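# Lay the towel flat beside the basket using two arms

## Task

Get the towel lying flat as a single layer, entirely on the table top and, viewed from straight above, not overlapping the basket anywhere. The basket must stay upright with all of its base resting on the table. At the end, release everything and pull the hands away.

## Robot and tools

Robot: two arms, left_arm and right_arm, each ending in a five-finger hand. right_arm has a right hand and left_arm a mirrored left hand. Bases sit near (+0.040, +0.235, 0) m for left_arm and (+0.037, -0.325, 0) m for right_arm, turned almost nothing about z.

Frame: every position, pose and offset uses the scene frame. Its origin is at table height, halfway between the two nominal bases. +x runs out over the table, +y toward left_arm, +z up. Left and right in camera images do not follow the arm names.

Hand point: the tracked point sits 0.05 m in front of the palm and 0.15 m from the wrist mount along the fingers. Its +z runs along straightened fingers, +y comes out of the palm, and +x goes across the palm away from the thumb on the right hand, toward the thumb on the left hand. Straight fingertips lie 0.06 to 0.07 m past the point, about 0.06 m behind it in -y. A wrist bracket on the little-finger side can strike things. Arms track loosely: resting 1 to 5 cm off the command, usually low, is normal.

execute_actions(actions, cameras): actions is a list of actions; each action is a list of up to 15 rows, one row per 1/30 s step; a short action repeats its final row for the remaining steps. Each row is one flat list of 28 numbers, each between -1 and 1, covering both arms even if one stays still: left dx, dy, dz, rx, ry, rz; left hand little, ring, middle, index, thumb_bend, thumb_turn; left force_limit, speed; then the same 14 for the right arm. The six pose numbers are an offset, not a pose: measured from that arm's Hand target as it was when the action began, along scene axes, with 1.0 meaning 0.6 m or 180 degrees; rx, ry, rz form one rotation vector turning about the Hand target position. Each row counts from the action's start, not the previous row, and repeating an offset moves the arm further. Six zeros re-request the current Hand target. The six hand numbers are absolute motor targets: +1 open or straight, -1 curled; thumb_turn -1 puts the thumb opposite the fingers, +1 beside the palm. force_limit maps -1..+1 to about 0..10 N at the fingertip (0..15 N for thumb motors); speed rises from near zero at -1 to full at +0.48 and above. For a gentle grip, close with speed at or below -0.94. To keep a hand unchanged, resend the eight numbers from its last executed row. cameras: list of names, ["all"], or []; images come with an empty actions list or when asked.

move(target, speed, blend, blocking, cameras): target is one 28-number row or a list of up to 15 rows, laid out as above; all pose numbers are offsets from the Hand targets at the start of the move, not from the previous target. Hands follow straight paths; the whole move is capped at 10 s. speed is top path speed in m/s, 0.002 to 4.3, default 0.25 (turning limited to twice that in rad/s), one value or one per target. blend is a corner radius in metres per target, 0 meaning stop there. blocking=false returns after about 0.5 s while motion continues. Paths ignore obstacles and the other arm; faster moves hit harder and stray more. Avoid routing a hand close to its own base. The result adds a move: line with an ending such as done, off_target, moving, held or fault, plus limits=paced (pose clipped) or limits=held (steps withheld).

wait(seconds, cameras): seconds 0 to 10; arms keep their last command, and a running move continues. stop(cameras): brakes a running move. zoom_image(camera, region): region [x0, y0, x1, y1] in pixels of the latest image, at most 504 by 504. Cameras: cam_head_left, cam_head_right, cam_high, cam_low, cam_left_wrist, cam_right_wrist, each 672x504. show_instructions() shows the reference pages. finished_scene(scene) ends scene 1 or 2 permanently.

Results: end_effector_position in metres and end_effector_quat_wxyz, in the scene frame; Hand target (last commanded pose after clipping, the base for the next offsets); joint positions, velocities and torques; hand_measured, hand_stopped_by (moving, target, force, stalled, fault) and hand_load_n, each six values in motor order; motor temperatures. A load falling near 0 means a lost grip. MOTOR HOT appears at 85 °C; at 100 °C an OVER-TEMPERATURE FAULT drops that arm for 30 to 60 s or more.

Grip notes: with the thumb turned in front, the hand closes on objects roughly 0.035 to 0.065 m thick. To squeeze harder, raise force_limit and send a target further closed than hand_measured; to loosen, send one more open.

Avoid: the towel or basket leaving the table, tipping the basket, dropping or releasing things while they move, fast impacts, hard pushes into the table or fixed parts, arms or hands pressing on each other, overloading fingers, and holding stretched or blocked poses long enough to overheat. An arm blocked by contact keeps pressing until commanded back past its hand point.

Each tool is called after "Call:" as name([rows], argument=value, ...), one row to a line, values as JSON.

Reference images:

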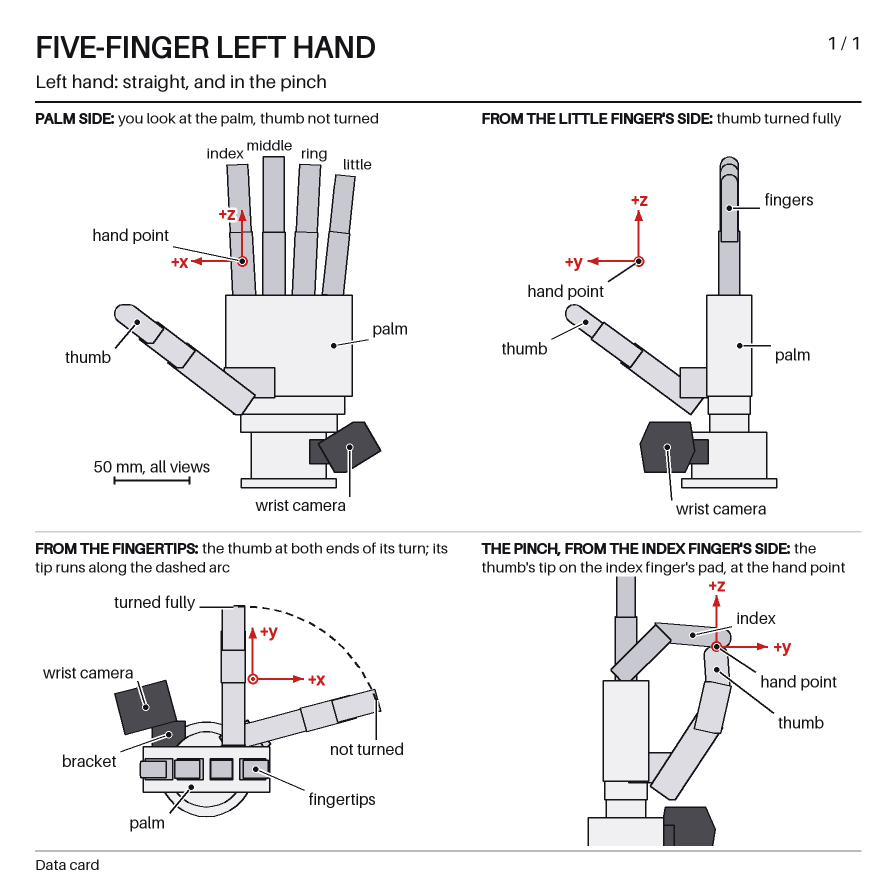

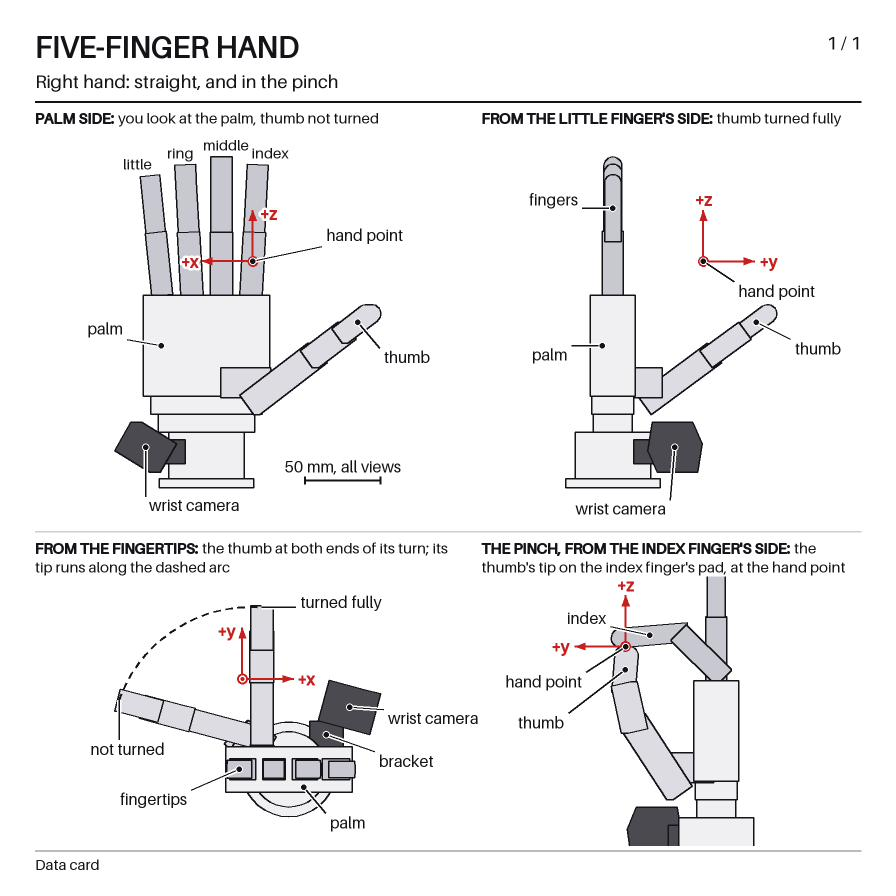

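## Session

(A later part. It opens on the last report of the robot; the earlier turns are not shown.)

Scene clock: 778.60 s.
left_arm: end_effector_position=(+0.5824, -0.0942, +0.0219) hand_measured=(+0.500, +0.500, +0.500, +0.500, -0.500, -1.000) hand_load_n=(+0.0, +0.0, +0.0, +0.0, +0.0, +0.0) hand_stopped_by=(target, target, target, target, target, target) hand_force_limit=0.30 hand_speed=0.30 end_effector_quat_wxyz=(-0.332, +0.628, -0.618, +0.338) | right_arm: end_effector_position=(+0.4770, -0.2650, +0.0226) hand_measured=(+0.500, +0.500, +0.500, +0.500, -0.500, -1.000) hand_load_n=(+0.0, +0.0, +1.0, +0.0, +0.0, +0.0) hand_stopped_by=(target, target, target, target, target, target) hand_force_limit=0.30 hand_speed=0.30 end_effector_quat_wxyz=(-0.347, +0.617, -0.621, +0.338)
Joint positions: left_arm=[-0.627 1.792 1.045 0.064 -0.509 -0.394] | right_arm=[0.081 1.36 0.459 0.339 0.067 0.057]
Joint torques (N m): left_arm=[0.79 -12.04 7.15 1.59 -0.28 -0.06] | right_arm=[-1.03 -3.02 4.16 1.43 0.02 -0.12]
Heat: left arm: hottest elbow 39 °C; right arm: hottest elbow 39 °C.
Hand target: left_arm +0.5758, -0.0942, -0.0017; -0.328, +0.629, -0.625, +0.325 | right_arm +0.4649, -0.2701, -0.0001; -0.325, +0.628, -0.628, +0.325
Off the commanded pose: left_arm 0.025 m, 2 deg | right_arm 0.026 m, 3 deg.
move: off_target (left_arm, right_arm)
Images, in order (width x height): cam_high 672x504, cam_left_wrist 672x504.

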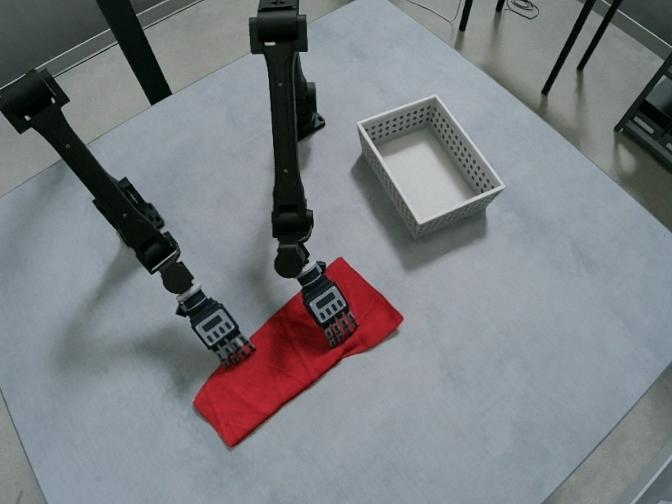

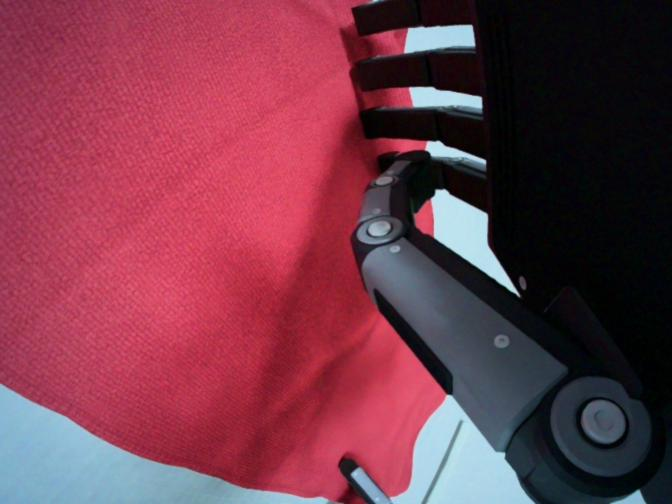

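Call:
move([
  [0,0,0.08, 0, 0, 0, 0.5,0.5,0.5,0.5,-0.5,-1,0.3,0.3, 0.0,0,0,0,0,0, 0.5,0.5,0.5,0.5,-0.5,-1,0.3,0.3],
  [0.022,0.025,0.08, 0, 0, 0, 0.5,0.5,0.5,0.5,-0.5,-1,0.3,0.3, 0,0,0,0,0,0, 0.5,0.5,0.5,0.5,-0.5,-1,0.3,0.3],
  [0.022,0.025,-0.01, 0, 0, 0, 0.5,0.5,0.5,0.5,-0.5,-1,0.3,0.3, 0,0,0,0,0,0, 0.5,0.5,0.5,0.5,-0.5,-1,0.3,0.3],
], speed=[0.12,0.12,0.1], blend=[0.0,0,0], cameras=["cam_left_wrist", "cam_high"])

Call:
zoom_image(camera="cam_high", region=[180, 230, 440, 460])

Scene clock: 782.73 s.
left_arm: end_effector_position=(+0.5929, -0.0873, +0.0210) hand_measured=(+0.500, +0.500, +0.500, +0.500, -0.500, -1.000) hand_load_n=(+0.0, +0.0, +0.5, +0.0, +0.0, +0.0) hand_stopped_by=(target, target, target, target, target, target) hand_force_limit=0.30 hand_speed=0.30 end_effector_quat_wxyz=(-0.330, +0.628, -0.614, +0.346) | right_arm: end_effector_position=(+0.4770, -0.2650, +0.0226) hand_measured=(+0.500, +0.500, +0.500, +0.500, -0.500, -1.000) hand_load_n=(+0.0, +0.0, +1.5, +0.0, +0.0, +0.0) hand_stopped_by=(target, target, target, target, target, target) hand_force_limit=0.30 hand_speed=0.30 end_effector_quat_wxyz=(-0.347, +0.617, -0.621, +0.338)
Joint positions: left_arm=[-0.602 1.801 1.045 0.096 -0.483 -0.38] | right_arm=[0.081 1.36 0.459 0.339 0.067 0.057]
Joint torques (N m): left_arm=[2.37 -11.81 7.1 1.61 -0.07 0.1] | right_arm=[-1.03 -3.08 4.16 1.43 0.01 -0.12]
Heat: left arm: hottest elbow 39 °C; right arm: hottest elbow 39 °C.
Hand target: left_arm +0.5891, -0.0793, -0.0077; -0.328, +0.629, -0.625, +0.325 | right_arm +0.4649, -0.2701, -0.0001; -0.325, +0.628, -0.628, +0.325
Off the commanded pose: left_arm 0.030 m, 3 deg | right_arm 0.026 m, 3 deg.
move: off_target (left_arm, right_arm)
Images, in order (width x height): cam_high 672x504, cam_left_wrist 672x504.

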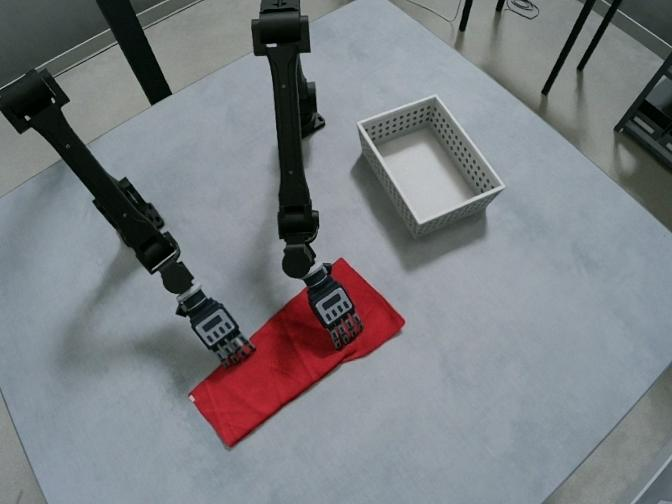

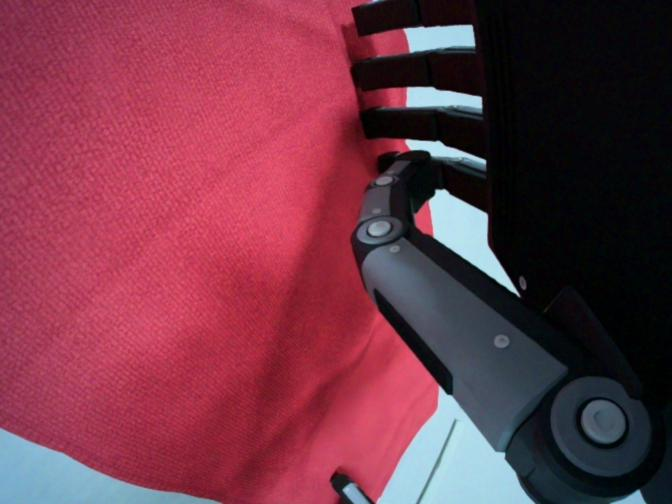

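Scaled by 1.938 from the camera's 672x504 image, which has a finer 960x720 frame.

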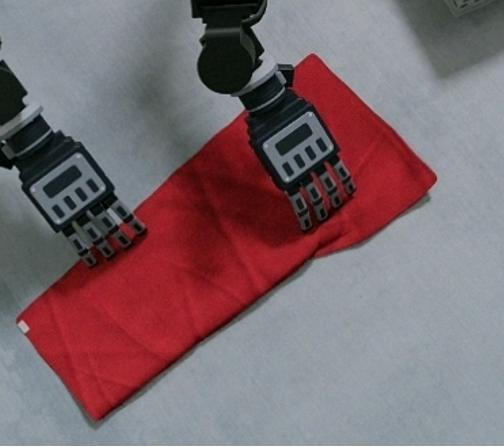

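Call:
move([
  [0.10,0.0,0, 0, 0, 0, 0.5,0.5,0.5,0.5,-0.5,-1,0.3,0.3, 0.0,0,0,0,0,0, 0.5,0.5,0.5,0.5,-0.5,-1,0.3,0.3],
  [0.10,0.0,0.25, 0, 0, 0, 0.5,0.5,0.5,0.5,-0.5,-1,0.3,0.3, 0,0,0,0,0,0, 0.5,0.5,0.5,0.5,-0.5,-1,0.3,0.3],
  [0.08,0.2,0.31, 0, 0, 0, 0.5,0.5,0.5,0.5,-0.5,-1,0.3,0.3, 0,0,0,0,0,0, 0.5,0.5,0.5,0.5,-0.5,-1,0.3,0.3],
], speed=[0.07,0.2,0.25], blend=[0.0,0.02,0], cameras=["cam_left_wrist", "cam_high","cam_right_wrist"])

Call:
zoom_image(camera="cam_high", region=[180, 230, 440, 460])

Scene clock: 787.33 s.
left_arm: end_effector_position=(+0.6412, +0.0392, +0.1833) hand_measured=(+0.500, +0.500, +0.500, +0.500, -0.500, -1.000) hand_load_n=(+0.0, +0.0, +0.0, +0.0, +0.0, +0.0) hand_stopped_by=(target, target, target, target, target, target) hand_force_limit=0.30 hand_speed=0.30 end_effector_quat_wxyz=(-0.330, +0.631, -0.619, +0.332) | right_arm: end_effector_position=(+0.4774, -0.2646, +0.0223) hand_measured=(+0.500, +0.500, +0.500, +0.500, -0.500, -1.000) hand_load_n=(+0.0, +0.0, +3.0, +0.0, +0.0, +0.0) hand_stopped_by=(target, target, target, target, target, target) hand_force_limit=0.30 hand_speed=0.30 end_effector_quat_wxyz=(-0.348, +0.617, -0.620, +0.338)
Joint positions: left_arm=[-0.339 1.547 1.213 -0.291 -0.281 -0.21] | right_arm=[0.081 1.362 0.459 0.344 0.065 0.057]
Joint torques (N m): left_arm=[1.44 -13.51 9.4 0.94 0 0.11] | right_arm=[-0.97 -3.19 4.16 1.29 0.08 -0.12]
Heat: left arm: hottest elbow 38 °C; right arm: hottest elbow 38 °C.
Hand target: left_arm +0.6370, +0.0406, +0.1783; -0.328, +0.629, -0.625, +0.325 | right_arm +0.4649, -0.2700, -0.0001; -0.325, +0.628, -0.628, +0.325
Off the commanded pose: left_arm 0.007 m, 1 deg | right_arm 0.026 m, 3 deg.
move: off_target (right_arm)
Images, in order (width x height): cam_high 672x504, cam_left_wrist 672x504, cam_right_wrist 672x504.

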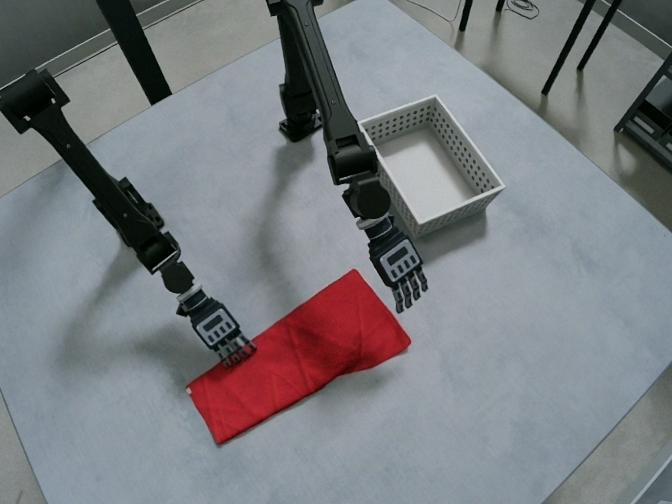

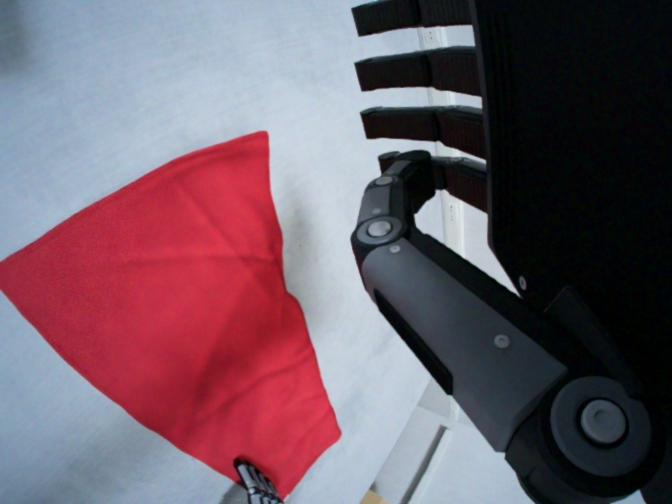

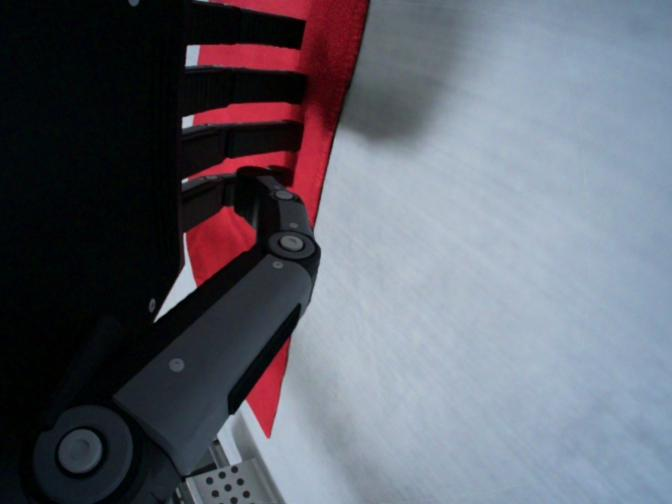

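Scaled by 1.938 from the camera's 672x504 image, which has a finer 960x720 frame.

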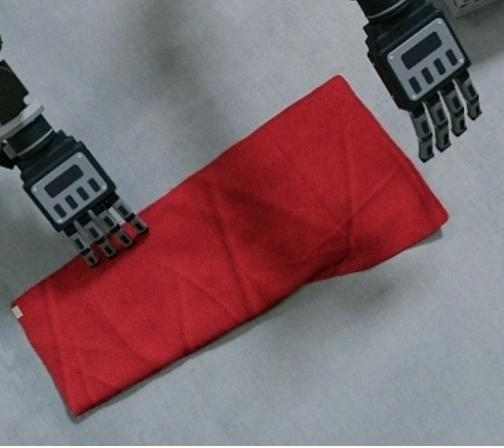

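Call:
move([
  [0,0,0, 0, 0, 0, 0.5,0.5,0.5,0.5,-0.5,-1,0.3,0.3, 0.0,0,0.12,0,0,0, 0.5,0.5,0.5,0.5,-0.5,-1,0.3,0.3],
  [0,-0.1,-0.06, 0, 0, 0, 0.5,0.5,0.5,0.5,-0.5,-1,0.3,0.3, -0.01,-0.1,0.12,0,0,0, 0.5,0.5,0.5,0.5,-0.5,-1,0.3,0.3],
  [0.006,-0.317,-0.13, 0, 0, 0, 0.5,0.5,0.5,0.5,-0.5,-1,0.3,0.3, -0.01,-0.1,-0.01,0,0,0, 0.5,0.5,0.5,0.5,-0.5,-1,0.3,0.3],
  [0.006,-0.317,-0.24, 0, 0, 0, 0.5,0.5,0.5,0.5,-0.5,-1,0.3,0.3, -0.01,-0.1,-0.01,0,0,0, 0.5,0.5,0.5,0.5,-0.5,-1,0.3,0.3],
], speed=[0.15,0.15,0.2,0.1], blend=[0.02,0,0,0], cameras=["cam_left_wrist", "cam_high"])

Call:
zoom_image(camera="cam_high", region=[180, 230, 440, 460])

Scene clock: 794.73 s.
left_arm: end_effector_position=(+0.6417, -0.1482, +0.0498) hand_measured=(+0.500, +0.500, +0.500, +0.500, -0.500, -1.000) hand_load_n=(+0.0, +0.0, +0.0, +0.0, +0.0, +0.0) hand_stopped_by=(target, target, target, target, target, target) hand_force_limit=0.30 hand_speed=0.30 end_effector_quat_wxyz=(-0.329, +0.627, -0.624, +0.330) | right_arm: end_effector_position=(+0.4744, -0.3278, +0.0209) hand_measured=(+0.500, +0.500, +0.500, +0.500, -0.500, -1.000) hand_load_n=(+0.0, +0.0, +1.0, +0.0, +0.0, +0.0) hand_stopped_by=(target, target, target, target, target, target) hand_force_limit=0.30 hand_speed=0.30 end_effector_quat_wxyz=(-0.347, +0.617, -0.616, +0.346)
Joint positions: left_arm=[-0.641 1.916 1.345 -0.136 -0.513 -0.401] | right_arm=[-0.119 1.362 0.445 0.366 -0.099 -0.059]
Joint torques (N m): left_arm=[1.03 -15.15 8.65 1.73 -0.4 -0.07] | right_arm=[-0.85 -2.49 3.84 1.29 0.07 -0.11]
Heat: left arm: hottest elbow 38 °C; right arm: hottest elbow 38 °C.
Hand target: left_arm +0.6406, -0.1496, +0.0343; -0.328, +0.629, -0.625, +0.325 | right_arm +0.4590, -0.3300, -0.0060; -0.325, +0.628, -0.628, +0.325
Off the commanded pose: left_arm 0.016 m, 1 deg | right_arm 0.031 m, 4 deg.
move: off_target (left_arm, right_arm)
Images, in order (width x height): cam_high 672x504, cam_left_wrist 672x504.

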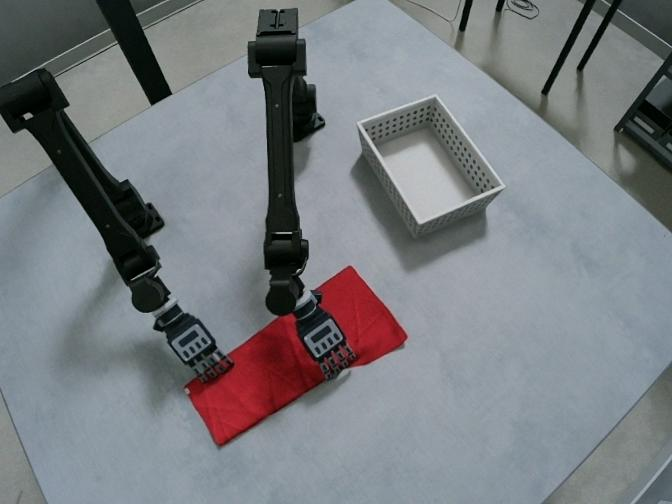

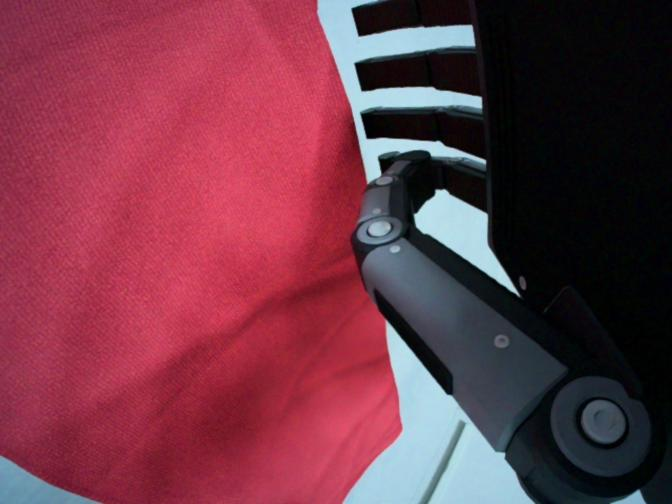

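Scaled by 1.938 from the camera's 672x504 image, which has a finer 960x720 frame.

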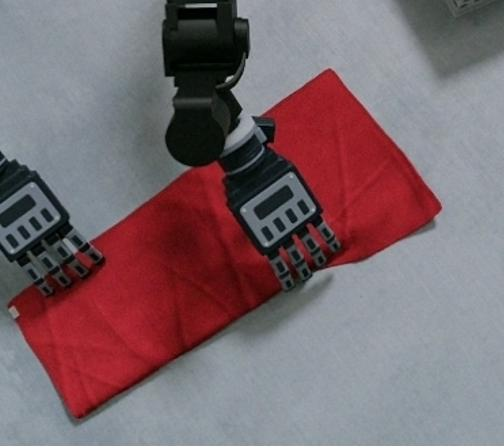

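Call:
move([
  [-0.03,0.075,0, 0, 0, 0, 0.5,0.5,0.5,0.5,-0.5,-1,0.3,0.3, 0.0,0,0,0,0,0, 0.5,0.5,0.5,0.5,-0.5,-1,0.3,0.3],
  [-0.03,0.075,-0.067, 0, 0, 0, 0.5,0.5,0.5,0.5,-0.5,-1,0.3,0.3, 0,0,0,0,0,0, 0.5,0.5,0.5,0.5,-0.5,-1,0.3,0.3],
], speed=[0.15,0.1], cameras=["cam_left_wrist", "cam_high"])

Call:
zoom_image(camera="cam_high", region=[180, 230, 440, 460])

Scene clock: 797.83 s.
left_arm: end_effector_position=(+0.6251, -0.1116, +0.0206) hand_measured=(+0.500, +0.500, +0.500, +0.500, -0.500, -1.000) hand_load_n=(+0.0, +0.0, +0.0, +0.0, +0.0, +0.0) hand_stopped_by=(target, target, target, target, target, target) hand_force_limit=0.30 hand_speed=0.30 end_effector_quat_wxyz=(-0.328, +0.629, -0.616, +0.342) | right_arm: end_effector_position=(+0.4744, -0.3278, +0.0209) hand_measured=(+0.500, +0.500, +0.500, +0.500, -0.500, -1.000) hand_load_n=(+0.0, +0.0, +1.0, +0.0, +0.0, +0.0) hand_stopped_by=(target, target, target, target, target, target) hand_force_limit=0.30 hand_speed=0.30 end_effector_quat_wxyz=(-0.347, +0.617, -0.616, +0.346)
Joint positions: left_arm=[-0.605 1.884 1.181 0.033 -0.483 -0.383] | right_arm=[-0.119 1.362 0.445 0.366 -0.099 -0.059]
Joint torques (N m): left_arm=[2.14 -13.1 7.5 1.52 -0.22 0.1] | right_arm=[-0.91 -2.55 3.86 1.31 0.07 -0.11]
Heat: left arm: hottest elbow 38 °C; right arm: hottest elbow 38 °C.
Hand target: left_arm +0.6226, -0.1045, -0.0059; -0.328, +0.629, -0.625, +0.325 | right_arm +0.4590, -0.3300, -0.0060; -0.325, +0.628, -0.628, +0.325
Off the commanded pose: left_arm 0.028 m, 2 deg | right_arm 0.031 m, 4 deg.
move: off_target (left_arm, right_arm)
Images, in order (width x height): cam_high 672x504, cam_left_wrist 672x504.

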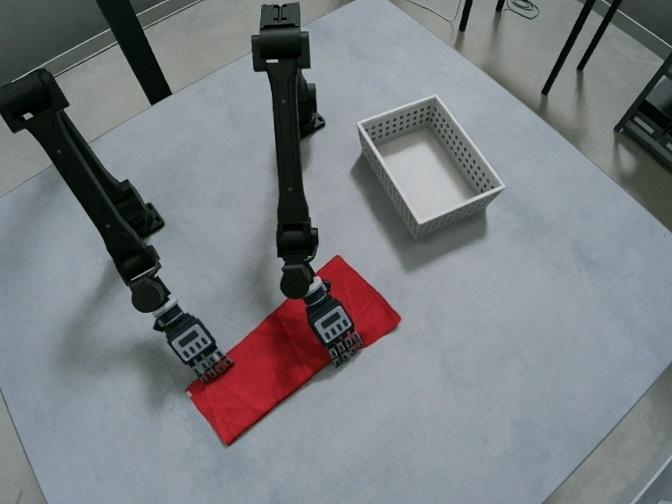

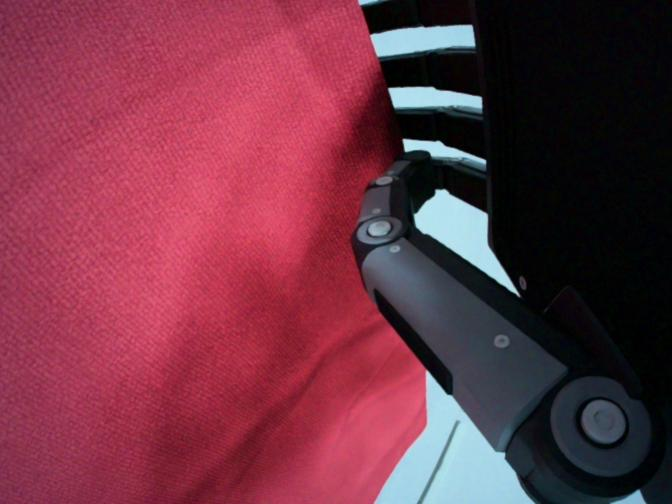

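Scaled by 1.938 from the camera's 672x504 image, which has a finer 960x720 frame.

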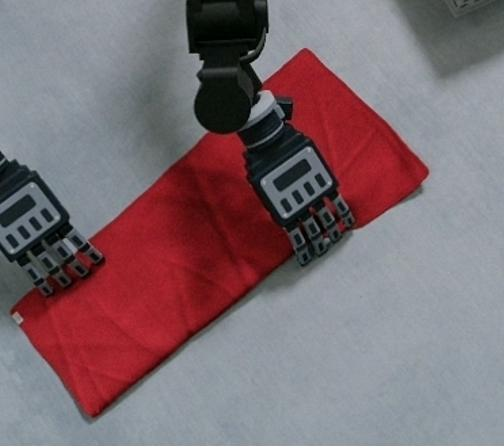

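Call:
move([
  [0,0,0, 0, 0, 0, 0.5,0.5,0.5,0.5,-0.5,-1,0.3,0.3, -0.14,-0.04,0,0,0,0, 0.5,0.5,0.5,0.5,-0.5,-1,0.3,0.3],
], speed=[0.08], cameras=["cam_left_wrist", "cam_high", "cam_right_wrist"])

Call:
zoom_image(camera="cam_high", region=[180, 230, 440, 460])

Scene clock: 805.87 s.
left_arm: end_effector_position=(+0.6251, -0.1116, +0.0206) hand_measured=(+0.500, +0.500, +0.500, +0.500, -0.500, -1.000) hand_load_n=(+0.0, +0.0, +0.0, +0.0, +0.0, +0.0) hand_stopped_by=(target, target, target, target, target, target) hand_force_limit=0.30 hand_speed=0.30 end_effector_quat_wxyz=(-0.328, +0.629, -0.616, +0.342) | right_arm: end_effector_position=(+0.3989, -0.3527, +0.0194) hand_measured=(+0.500, +0.500, +0.500, +0.500, -0.500, -1.000) hand_load_n=(+0.0, -0.5, +5.0, +0.0, +0.0, +0.0) hand_stopped_by=(target, target, target, target, target, target) hand_force_limit=0.30 hand_speed=0.30 end_effector_quat_wxyz=(-0.351, +0.616, -0.612, +0.350)
Joint positions: left_arm=[-0.605 1.884 1.181 0.033 -0.483 -0.383] | right_arm=[-0.263 1.146 0.264 0.333 -0.225 -0.137]
Joint torques (N m): left_arm=[1.49 -14.15 7.46 1.63 -0.21 0.12] | right_arm=[-1.32 -2.08 3.3 0.21 0.17 -0.21]
Motor temperatures (°C): left_arm=[24 28 37 23 23 23] | right_arm=[22 27 37 21 24 24]
Heat: left arm: hottest elbow 37 °C; right arm: hottest elbow 37 °C.
Hand target: left_arm +0.6226, -0.1046, -0.0058; -0.328, +0.629, -0.625, +0.325 | right_arm +0.3749, -0.3539, -0.0061; -0.325, +0.628, -0.628, +0.325
Off the commanded pose: left_arm 0.028 m, 2 deg | right_arm 0.035 m, 5 deg.
move: off_target (left_arm, right_arm)
Images, in order (width x height): cam_high 672x504, cam_left_wrist 672x504, cam_right_wrist 672x504.

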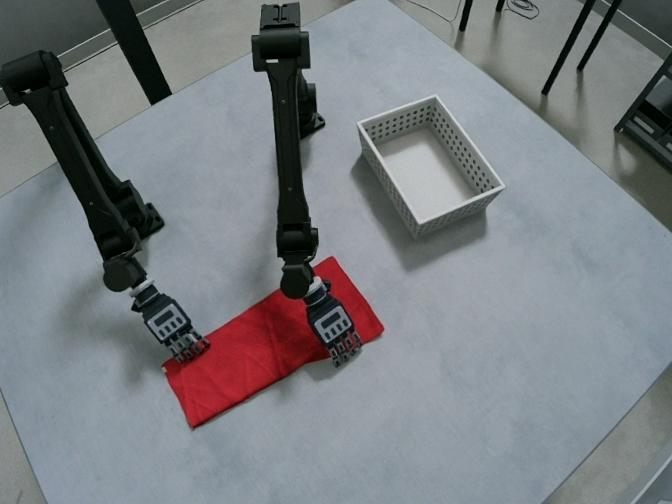

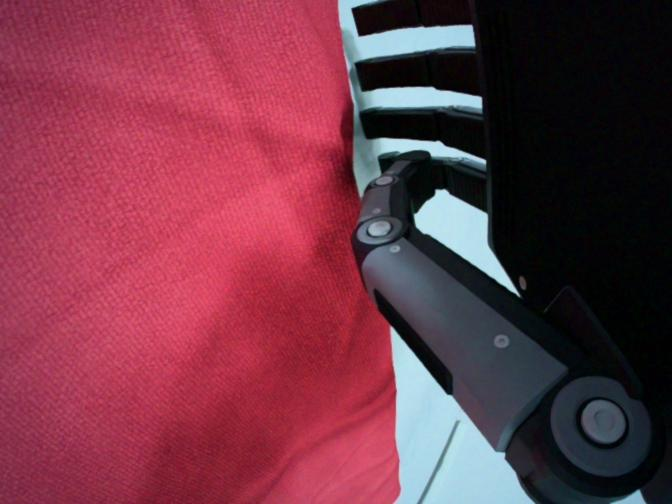

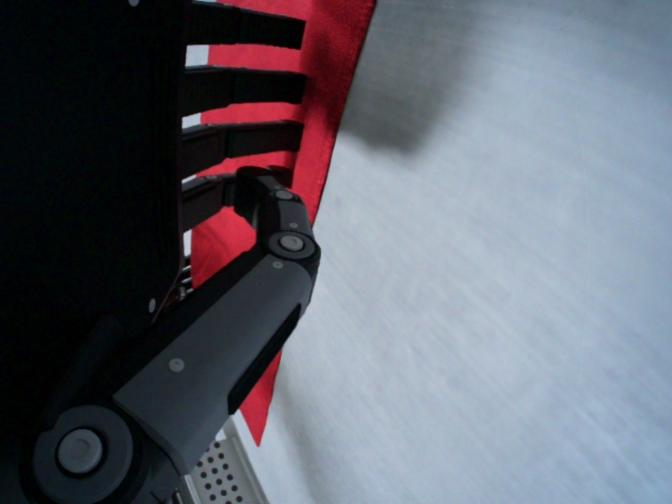

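Scaled by 1.938 from the camera's 672x504 image, which has a finer 960x720 frame.

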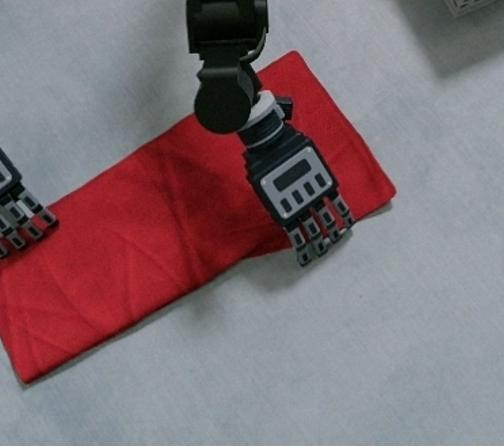

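Call:
move([
  [0.02,0.0,0.2, 0, 0, 0, 0.5,0.5,0.5,0.5,-0.5,-1,0.3,0.3, 0,0,0,0,0,0, 0.5,0.5,0.5,0.5,-0.5,-1,0.3,0.3],
  [0.02,0.2,0.31, 0, 0, 0, 0.5,0.5,0.5,0.5,-0.5,-1,0.3,0.3, 0,0,0,0,0,0, 0.5,0.5,0.5,0.5,-0.5,-1,0.3,0.3],
], speed=[0.2,0.25], blend=[0.02,0], cameras=["cam_left_wrist", "cam_high", "cam_head_left"])

Call:
zoom_image(camera="cam_high", region=[150, 230, 410, 460])

Scene clock: 808.90 s.
left_arm: end_effector_position=(+0.6382, +0.0128, +0.1887) hand_measured=(+0.500, +0.500, +0.500, +0.500, -0.500, -1.000) hand_load_n=(+0.0, +0.0, +0.0, +0.0, +0.5, +0.0) hand_stopped_by=(target, target, target, target, target, target) hand_force_limit=0.30 hand_speed=0.30 end_effector_quat_wxyz=(-0.330, +0.630, -0.618, +0.335) | right_arm: end_effector_position=(+0.3987, -0.3528, +0.0194) hand_measured=(+0.500, +0.500, +0.500, +0.500, -0.500, -1.000) hand_load_n=(+0.0, +0.0, +5.0, +0.5, +0.0, +0.0) hand_stopped_by=(target, target, target, target, target, target) hand_force_limit=0.30 hand_speed=0.30 end_effector_quat_wxyz=(-0.351, +0.617, -0.612, +0.350)
Joint positions: left_arm=[-0.389 1.557 1.238 -0.309 -0.32 -0.241] | right_arm=[-0.264 1.145 0.264 0.332 -0.225 -0.138]
Joint torques (N m): left_arm=[1.96 -13.16 9.31 0.95 -0.06 0.05] | right_arm=[-1.38 -1.85 3.32 0.21 0.17 -0.21]
Heat: left arm: hottest elbow 37 °C; right arm: hottest elbow 37 °C.
Hand target: left_arm +0.6347, +0.0155, +0.1800; -0.328, +0.629, -0.625, +0.325 | right_arm +0.3749, -0.3540, -0.0061; -0.325, +0.628, -0.628, +0.325
Off the commanded pose: left_arm 0.010 m, 1 deg | right_arm 0.035 m, 5 deg.
move: off_target (right_arm)
Images, in order (width x height): cam_head_left 672x504, cam_high 672x504, cam_left_wrist 672x504.

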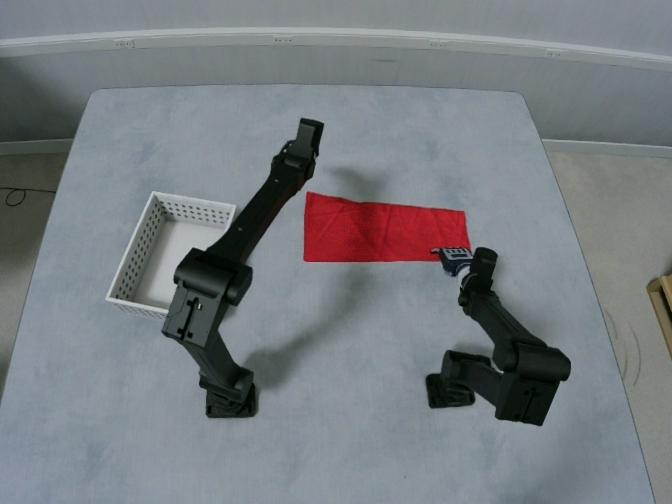

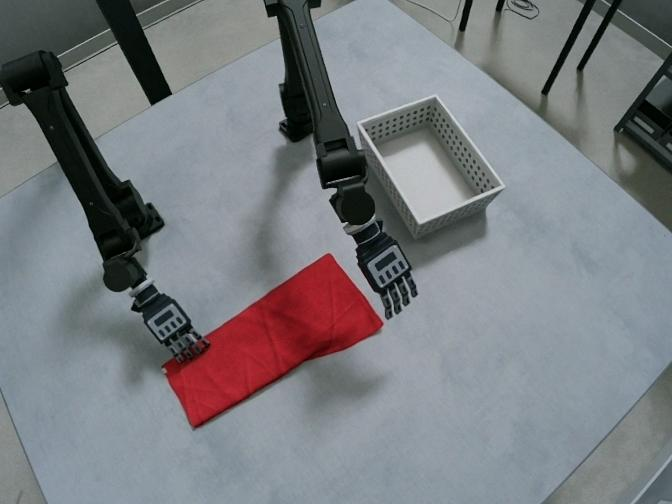

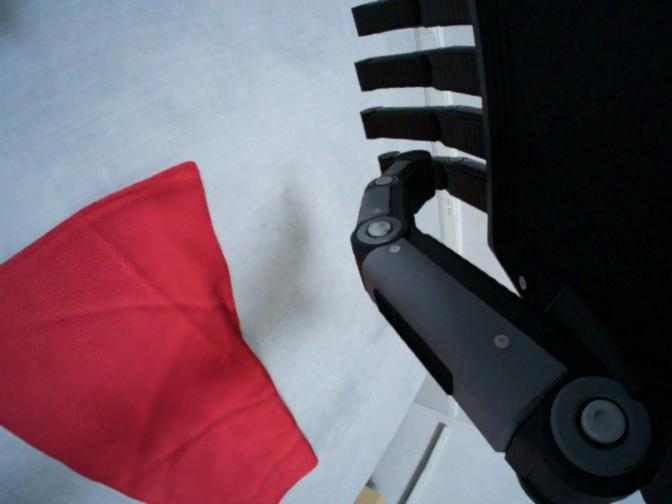

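Scaled by 1.938 from the camera's 672x504 image, which has a finer 960x720 frame.

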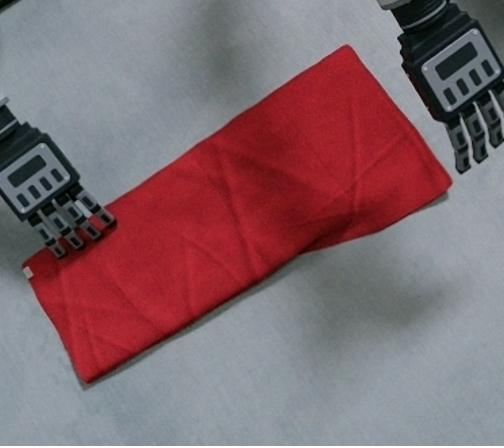

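Call:
move([
  [0,0,0, 0, 0, 0, 0.5,0.5,0.5,0.5,-0.5,-1,0.3,0.3, 0,0,0.12,0,0,0, 0.5,0.5,0.5,0.5,-0.5,-1,0.3,0.3],
  [-0.02,-0.1,0, 0, 0, 0, 0.5,0.5,0.5,0.5,-0.5,-1,0.3,0.3, 0.08,0.057,0.12,0,0,0, 0.5,0.5,0.5,0.5,-0.5,-1,0.3,0.3],
  [-0.1437,-0.25,-0.133, 0, 0, 0, 0.5,0.5,0.5,0.5,-0.5,-1,0.3,0.3, 0.08,0.057,0.0,0,0,0, 0.5,0.5,0.5,0.5,-0.5,-1,0.3,0.3],
  [-0.1437,-0.325,-0.133, 0, 0, 0, 0.5,0.5,0.5,0.5,-0.5,-1,0.3,0.3, 0.08,0.057,0.0,0,0,0, 0.5,0.5,0.5,0.5,-0.5,-1,0.3,0.3],
  [-0.1437,-0.325,-0.24, 0, 0, 0, 0.5,0.5,0.5,0.5,-0.5,-1,0.3,0.3, 0.08,0.057,0.0,0,0,0, 0.5,0.5,0.5,0.5,-0.5,-1,0.3,0.3],
], speed=[0.15,0.15,0.2,0.2,0.15], blend=[0.02,0.02,0.0,0,0], cameras=["cam_left_wrist", "cam_high", "cam_right_wrist"])

Call:
zoom_image(camera="cam_high", region=[150, 230, 410, 460])

Scene clock: 817.47 s.
left_arm: end_effector_position=(+0.5479, -0.1785, +0.0457) hand_measured=(+0.500, +0.500, +0.500, +0.500, -0.500, -1.000) hand_load_n=(+0.0, +0.0, +0.0, +0.0, +0.0, +0.0) hand_stopped_by=(target, target, target, target, target, target) hand_force_limit=0.30 hand_speed=0.30 end_effector_quat_wxyz=(-0.328, +0.627, -0.626, +0.327) | right_arm: end_effector_position=(+0.4391, -0.3249, +0.0206) hand_measured=(+0.500, +0.500, +0.500, +0.500, -0.500, -1.000) hand_load_n=(+0.0, +0.0, +1.0, +0.0, +0.5, +0.0) hand_stopped_by=(target, target, target, target, target, target) hand_force_limit=0.30 hand_speed=0.30 end_effector_quat_wxyz=(-0.344, +0.617, -0.615, +0.351)
Joint positions: left_arm=[-0.789 1.814 1.189 -0.154 -0.621 -0.521] | right_arm=[-0.114 1.257 0.352 0.36 -0.083 -0.062]
Joint torques (N m): left_arm=[0.85 -14.8 8.61 1.5 -0.45 -0.01] | right_arm=[0.32 -1.32 3.79 1.22 0.15 0.06]
Heat: left arm: hottest elbow 37 °C; right arm: hottest elbow 37 °C.
Hand target: left_arm +0.5483, -0.1795, +0.0360; -0.328, +0.629, -0.625, +0.325 | right_arm +0.4230, -0.3199, -0.0059; -0.325, +0.628, -0.628, +0.325
Off the commanded pose: left_arm 0.010 m, 0 deg | right_arm 0.032 m, 4 deg.
move: off_target (right_arm)
Images, in order (width x height): cam_high 672x504, cam_left_wrist 672x504, cam_right_wrist 672x504.

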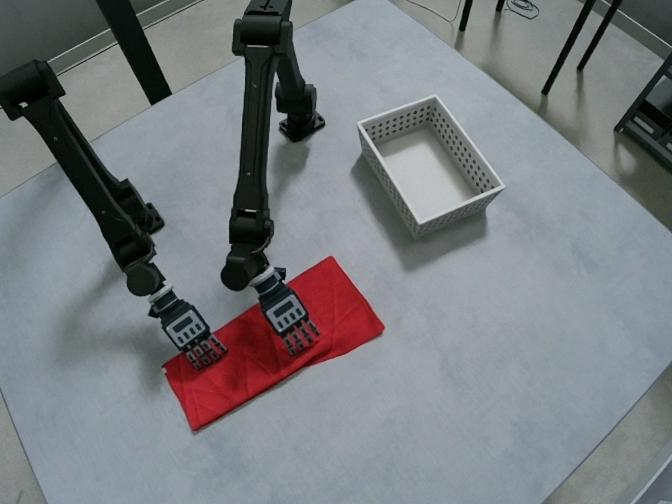

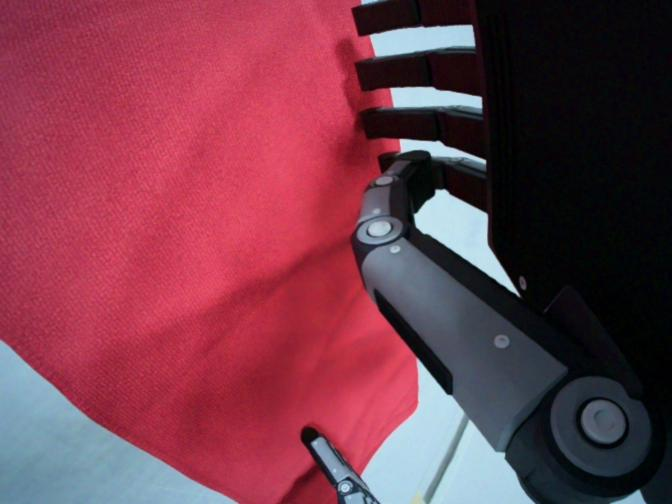

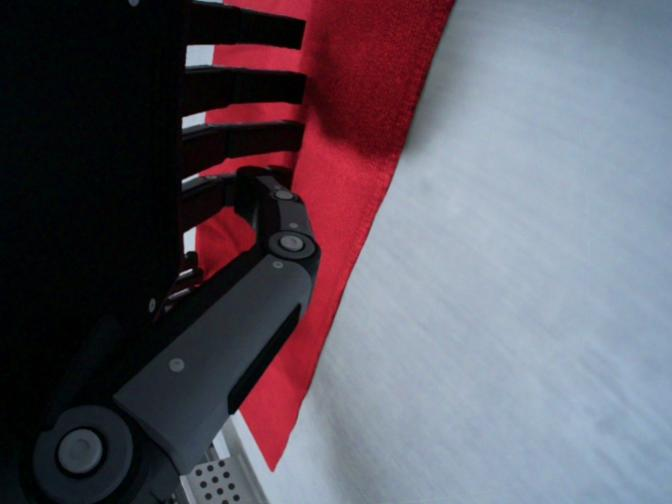

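Scaled by 1.938 from the camera's 672x504 image, which has a finer 960x720 frame.

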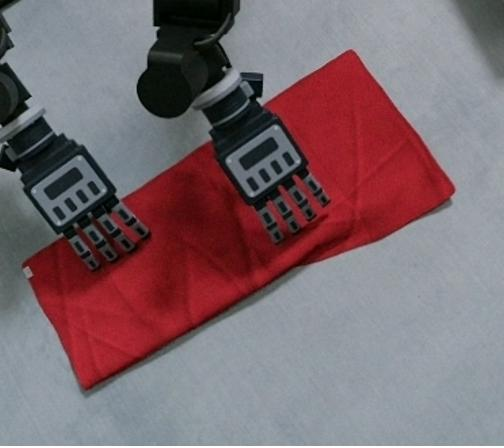

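Call:
move([
  [0.028,0.075,0.01, 0, 0, 0, 0.5,0.5,0.5,0.5,-0.5,-1,0.3,0.3, 0,0,0,0,0,0, 0.5,0.5,0.5,0.5,-0.5,-1,0.3,0.3],
  [0.028,0.075,-0.07, 0, 0, 0, 0.5,0.5,0.5,0.5,-0.5,-1,0.3,0.3, 0,0,0,0,0,0, 0.5,0.5,0.5,0.5,-0.5,-1,0.3,0.3],
], speed=[0.15,0.1], cameras=["cam_left_wrist", "cam_high"])

Call:
zoom_image(camera="cam_high", region=[150, 230, 410, 460])

Scene clock: 820.73 s.
left_arm: end_effector_position=(+0.5695, -0.1407, +0.0218) hand_measured=(+0.500, +0.500, +0.500, +0.500, -0.500, -1.000) hand_load_n=(+0.0, +0.0, +0.5, +0.0, +0.0, +0.0) hand_stopped_by=(target, target, target, target, target, target) hand_force_limit=0.30 hand_speed=0.30 end_effector_quat_wxyz=(-0.329, +0.630, -0.613, +0.344) | right_arm: end_effector_position=(+0.4393, -0.3249, +0.0205) hand_measured=(+0.500, +0.500, +0.500, +0.500, -0.500, -1.000) hand_load_n=(+0.0, +0.0, +1.5, +0.0, +0.0, +0.0) hand_stopped_by=(target, target, target, target, target, target) hand_force_limit=0.30 hand_speed=0.30 end_effector_quat_wxyz=(-0.344, +0.616, -0.615, +0.351)
Joint positions: left_arm=[-0.711 1.828 1.1 0.021 -0.568 -0.467] | right_arm=[-0.114 1.258 0.352 0.361 -0.083 -0.062]
Joint torques (N m): left_arm=[2.26 -12.28 7.17 1.5 -0.11 0.1] | right_arm=[0.44 -1.49 3.81 1.17 0.15 0.06]
Heat: left arm: hottest elbow 37 °C; right arm: hottest elbow 37 °C.
Hand target: left_arm +0.5652, -0.1345, -0.0061; -0.328, +0.629, -0.625, +0.325 | right_arm +0.4229, -0.3199, -0.0060; -0.325, +0.628, -0.628, +0.325
Off the commanded pose: left_arm 0.029 m, 3 deg | right_arm 0.031 m, 4 deg.
move: off_target (left_arm, right_arm)
Images, in order (width x height): cam_high 672x504, cam_left_wrist 672x504.

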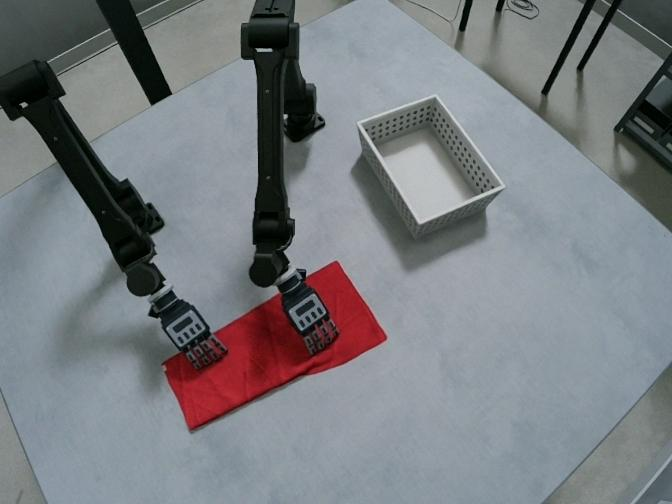

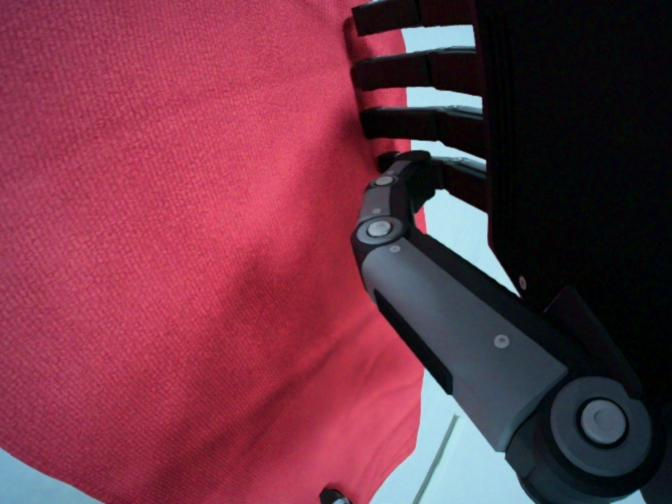

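Scaled by 1.938 from the camera's 672x504 image, which has a finer 960x720 frame.

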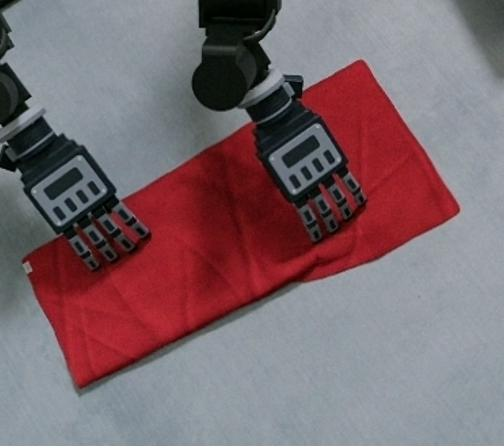

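Call:
move([
  [0,0,0.12, 0, 0, 0, 0.5,0.5,0.5,0.5,-0.5,-1,0.3,0.3, 0,0,0,0,0,0, 0.5,0.5,0.5,0.5,-0.5,-1,0.3,0.3],
  [0.055,0.03,0.12, 0, 0, 0, 0.5,0.5,0.5,0.5,-0.5,-1,0.3,0.3, 0,0,0,0,0,0, 0.5,0.5,0.5,0.5,-0.5,-1,0.3,0.3],
  [0.055,0.03,0.0, 0, 0, 0, 0.5,0.5,0.5,0.5,-0.5,-1,0.3,0.3, 0,0,0,0,0,0, 0.5,0.5,0.5,0.5,-0.5,-1,0.3,0.3],
], speed=[0.15,0.15,0.1], cameras=["cam_left_wrist", "cam_high"])

Call:
zoom_image(camera="cam_high", region=[150, 230, 410, 460])

Scene clock: 825.17 s.
left_arm: end_effector_position=(+0.6037, -0.1216, +0.0223) hand_measured=(+0.500, +0.500, +0.500, +0.500, -0.500, -1.000) hand_load_n=(+0.0, -0.5, +0.5, +0.0, +0.0, +0.0) hand_stopped_by=(target, target, target, target, target, target) hand_force_limit=0.30 hand_speed=0.30 end_effector_quat_wxyz=(-0.330, +0.630, -0.613, +0.343) | right_arm: end_effector_position=(+0.4393, -0.3249, +0.0205) hand_measured=(+0.500, +0.500, +0.500, +0.500, -0.500, -1.000) hand_load_n=(+0.0, +0.0, +1.5, +0.0, +0.0, +0.0) hand_stopped_by=(target, target, target, target, target, target) hand_force_limit=0.30 hand_speed=0.30 end_effector_quat_wxyz=(-0.344, +0.616, -0.615, +0.351)
Joint positions: left_arm=[-0.643 1.857 1.144 0.032 -0.518 -0.416] | right_arm=[-0.114 1.258 0.352 0.361 -0.083 -0.062]
Joint torques (N m): left_arm=[1.44 -12.92 7.19 1.47 -0.15 0.07] | right_arm=[0.32 -1.38 3.79 1.18 0.15 0.05]
Heat: left arm: hottest elbow 37 °C; right arm: hottest elbow 37 °C.
Hand target: left_arm +0.5982, -0.1167, -0.0060; -0.327, +0.629, -0.625, +0.325 | right_arm +0.4229, -0.3199, -0.0060; -0.325, +0.628, -0.628, +0.325
Off the commanded pose: left_arm 0.029 m, 3 deg | right_arm 0.032 m, 4 deg.
move: off_target (left_arm, right_arm)
Images, in order (width x height): cam_high 672x504, cam_left_wrist 672x504.

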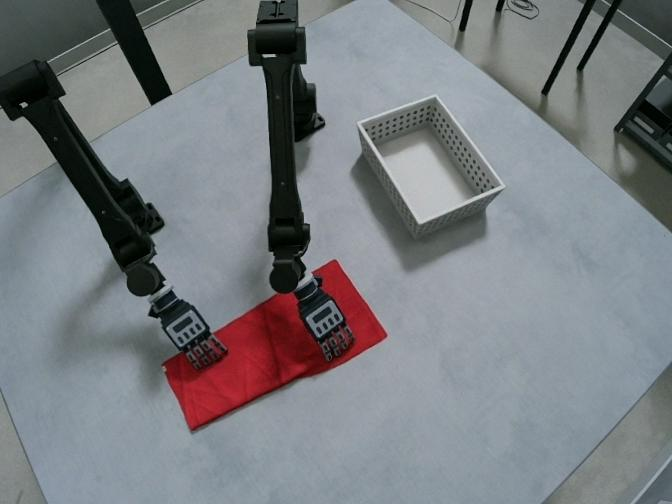

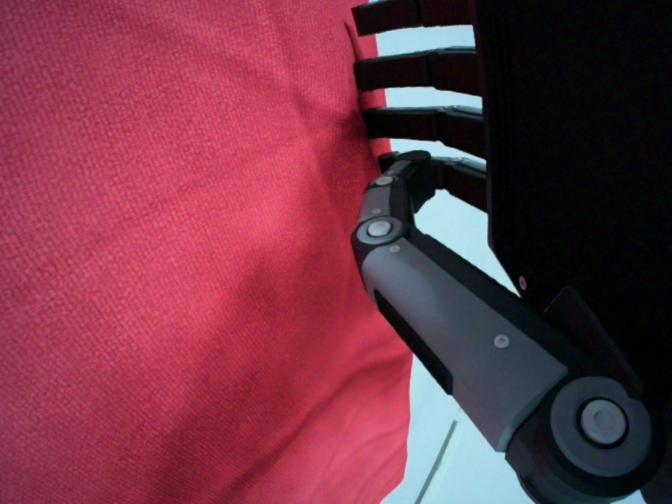

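Scaled by 1.938 from the camera's 672x504 image, which has a finer 960x720 frame.

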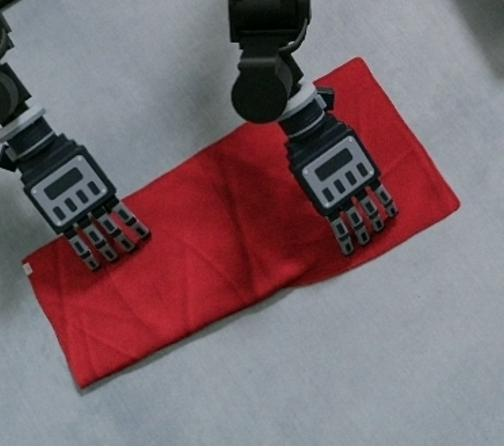

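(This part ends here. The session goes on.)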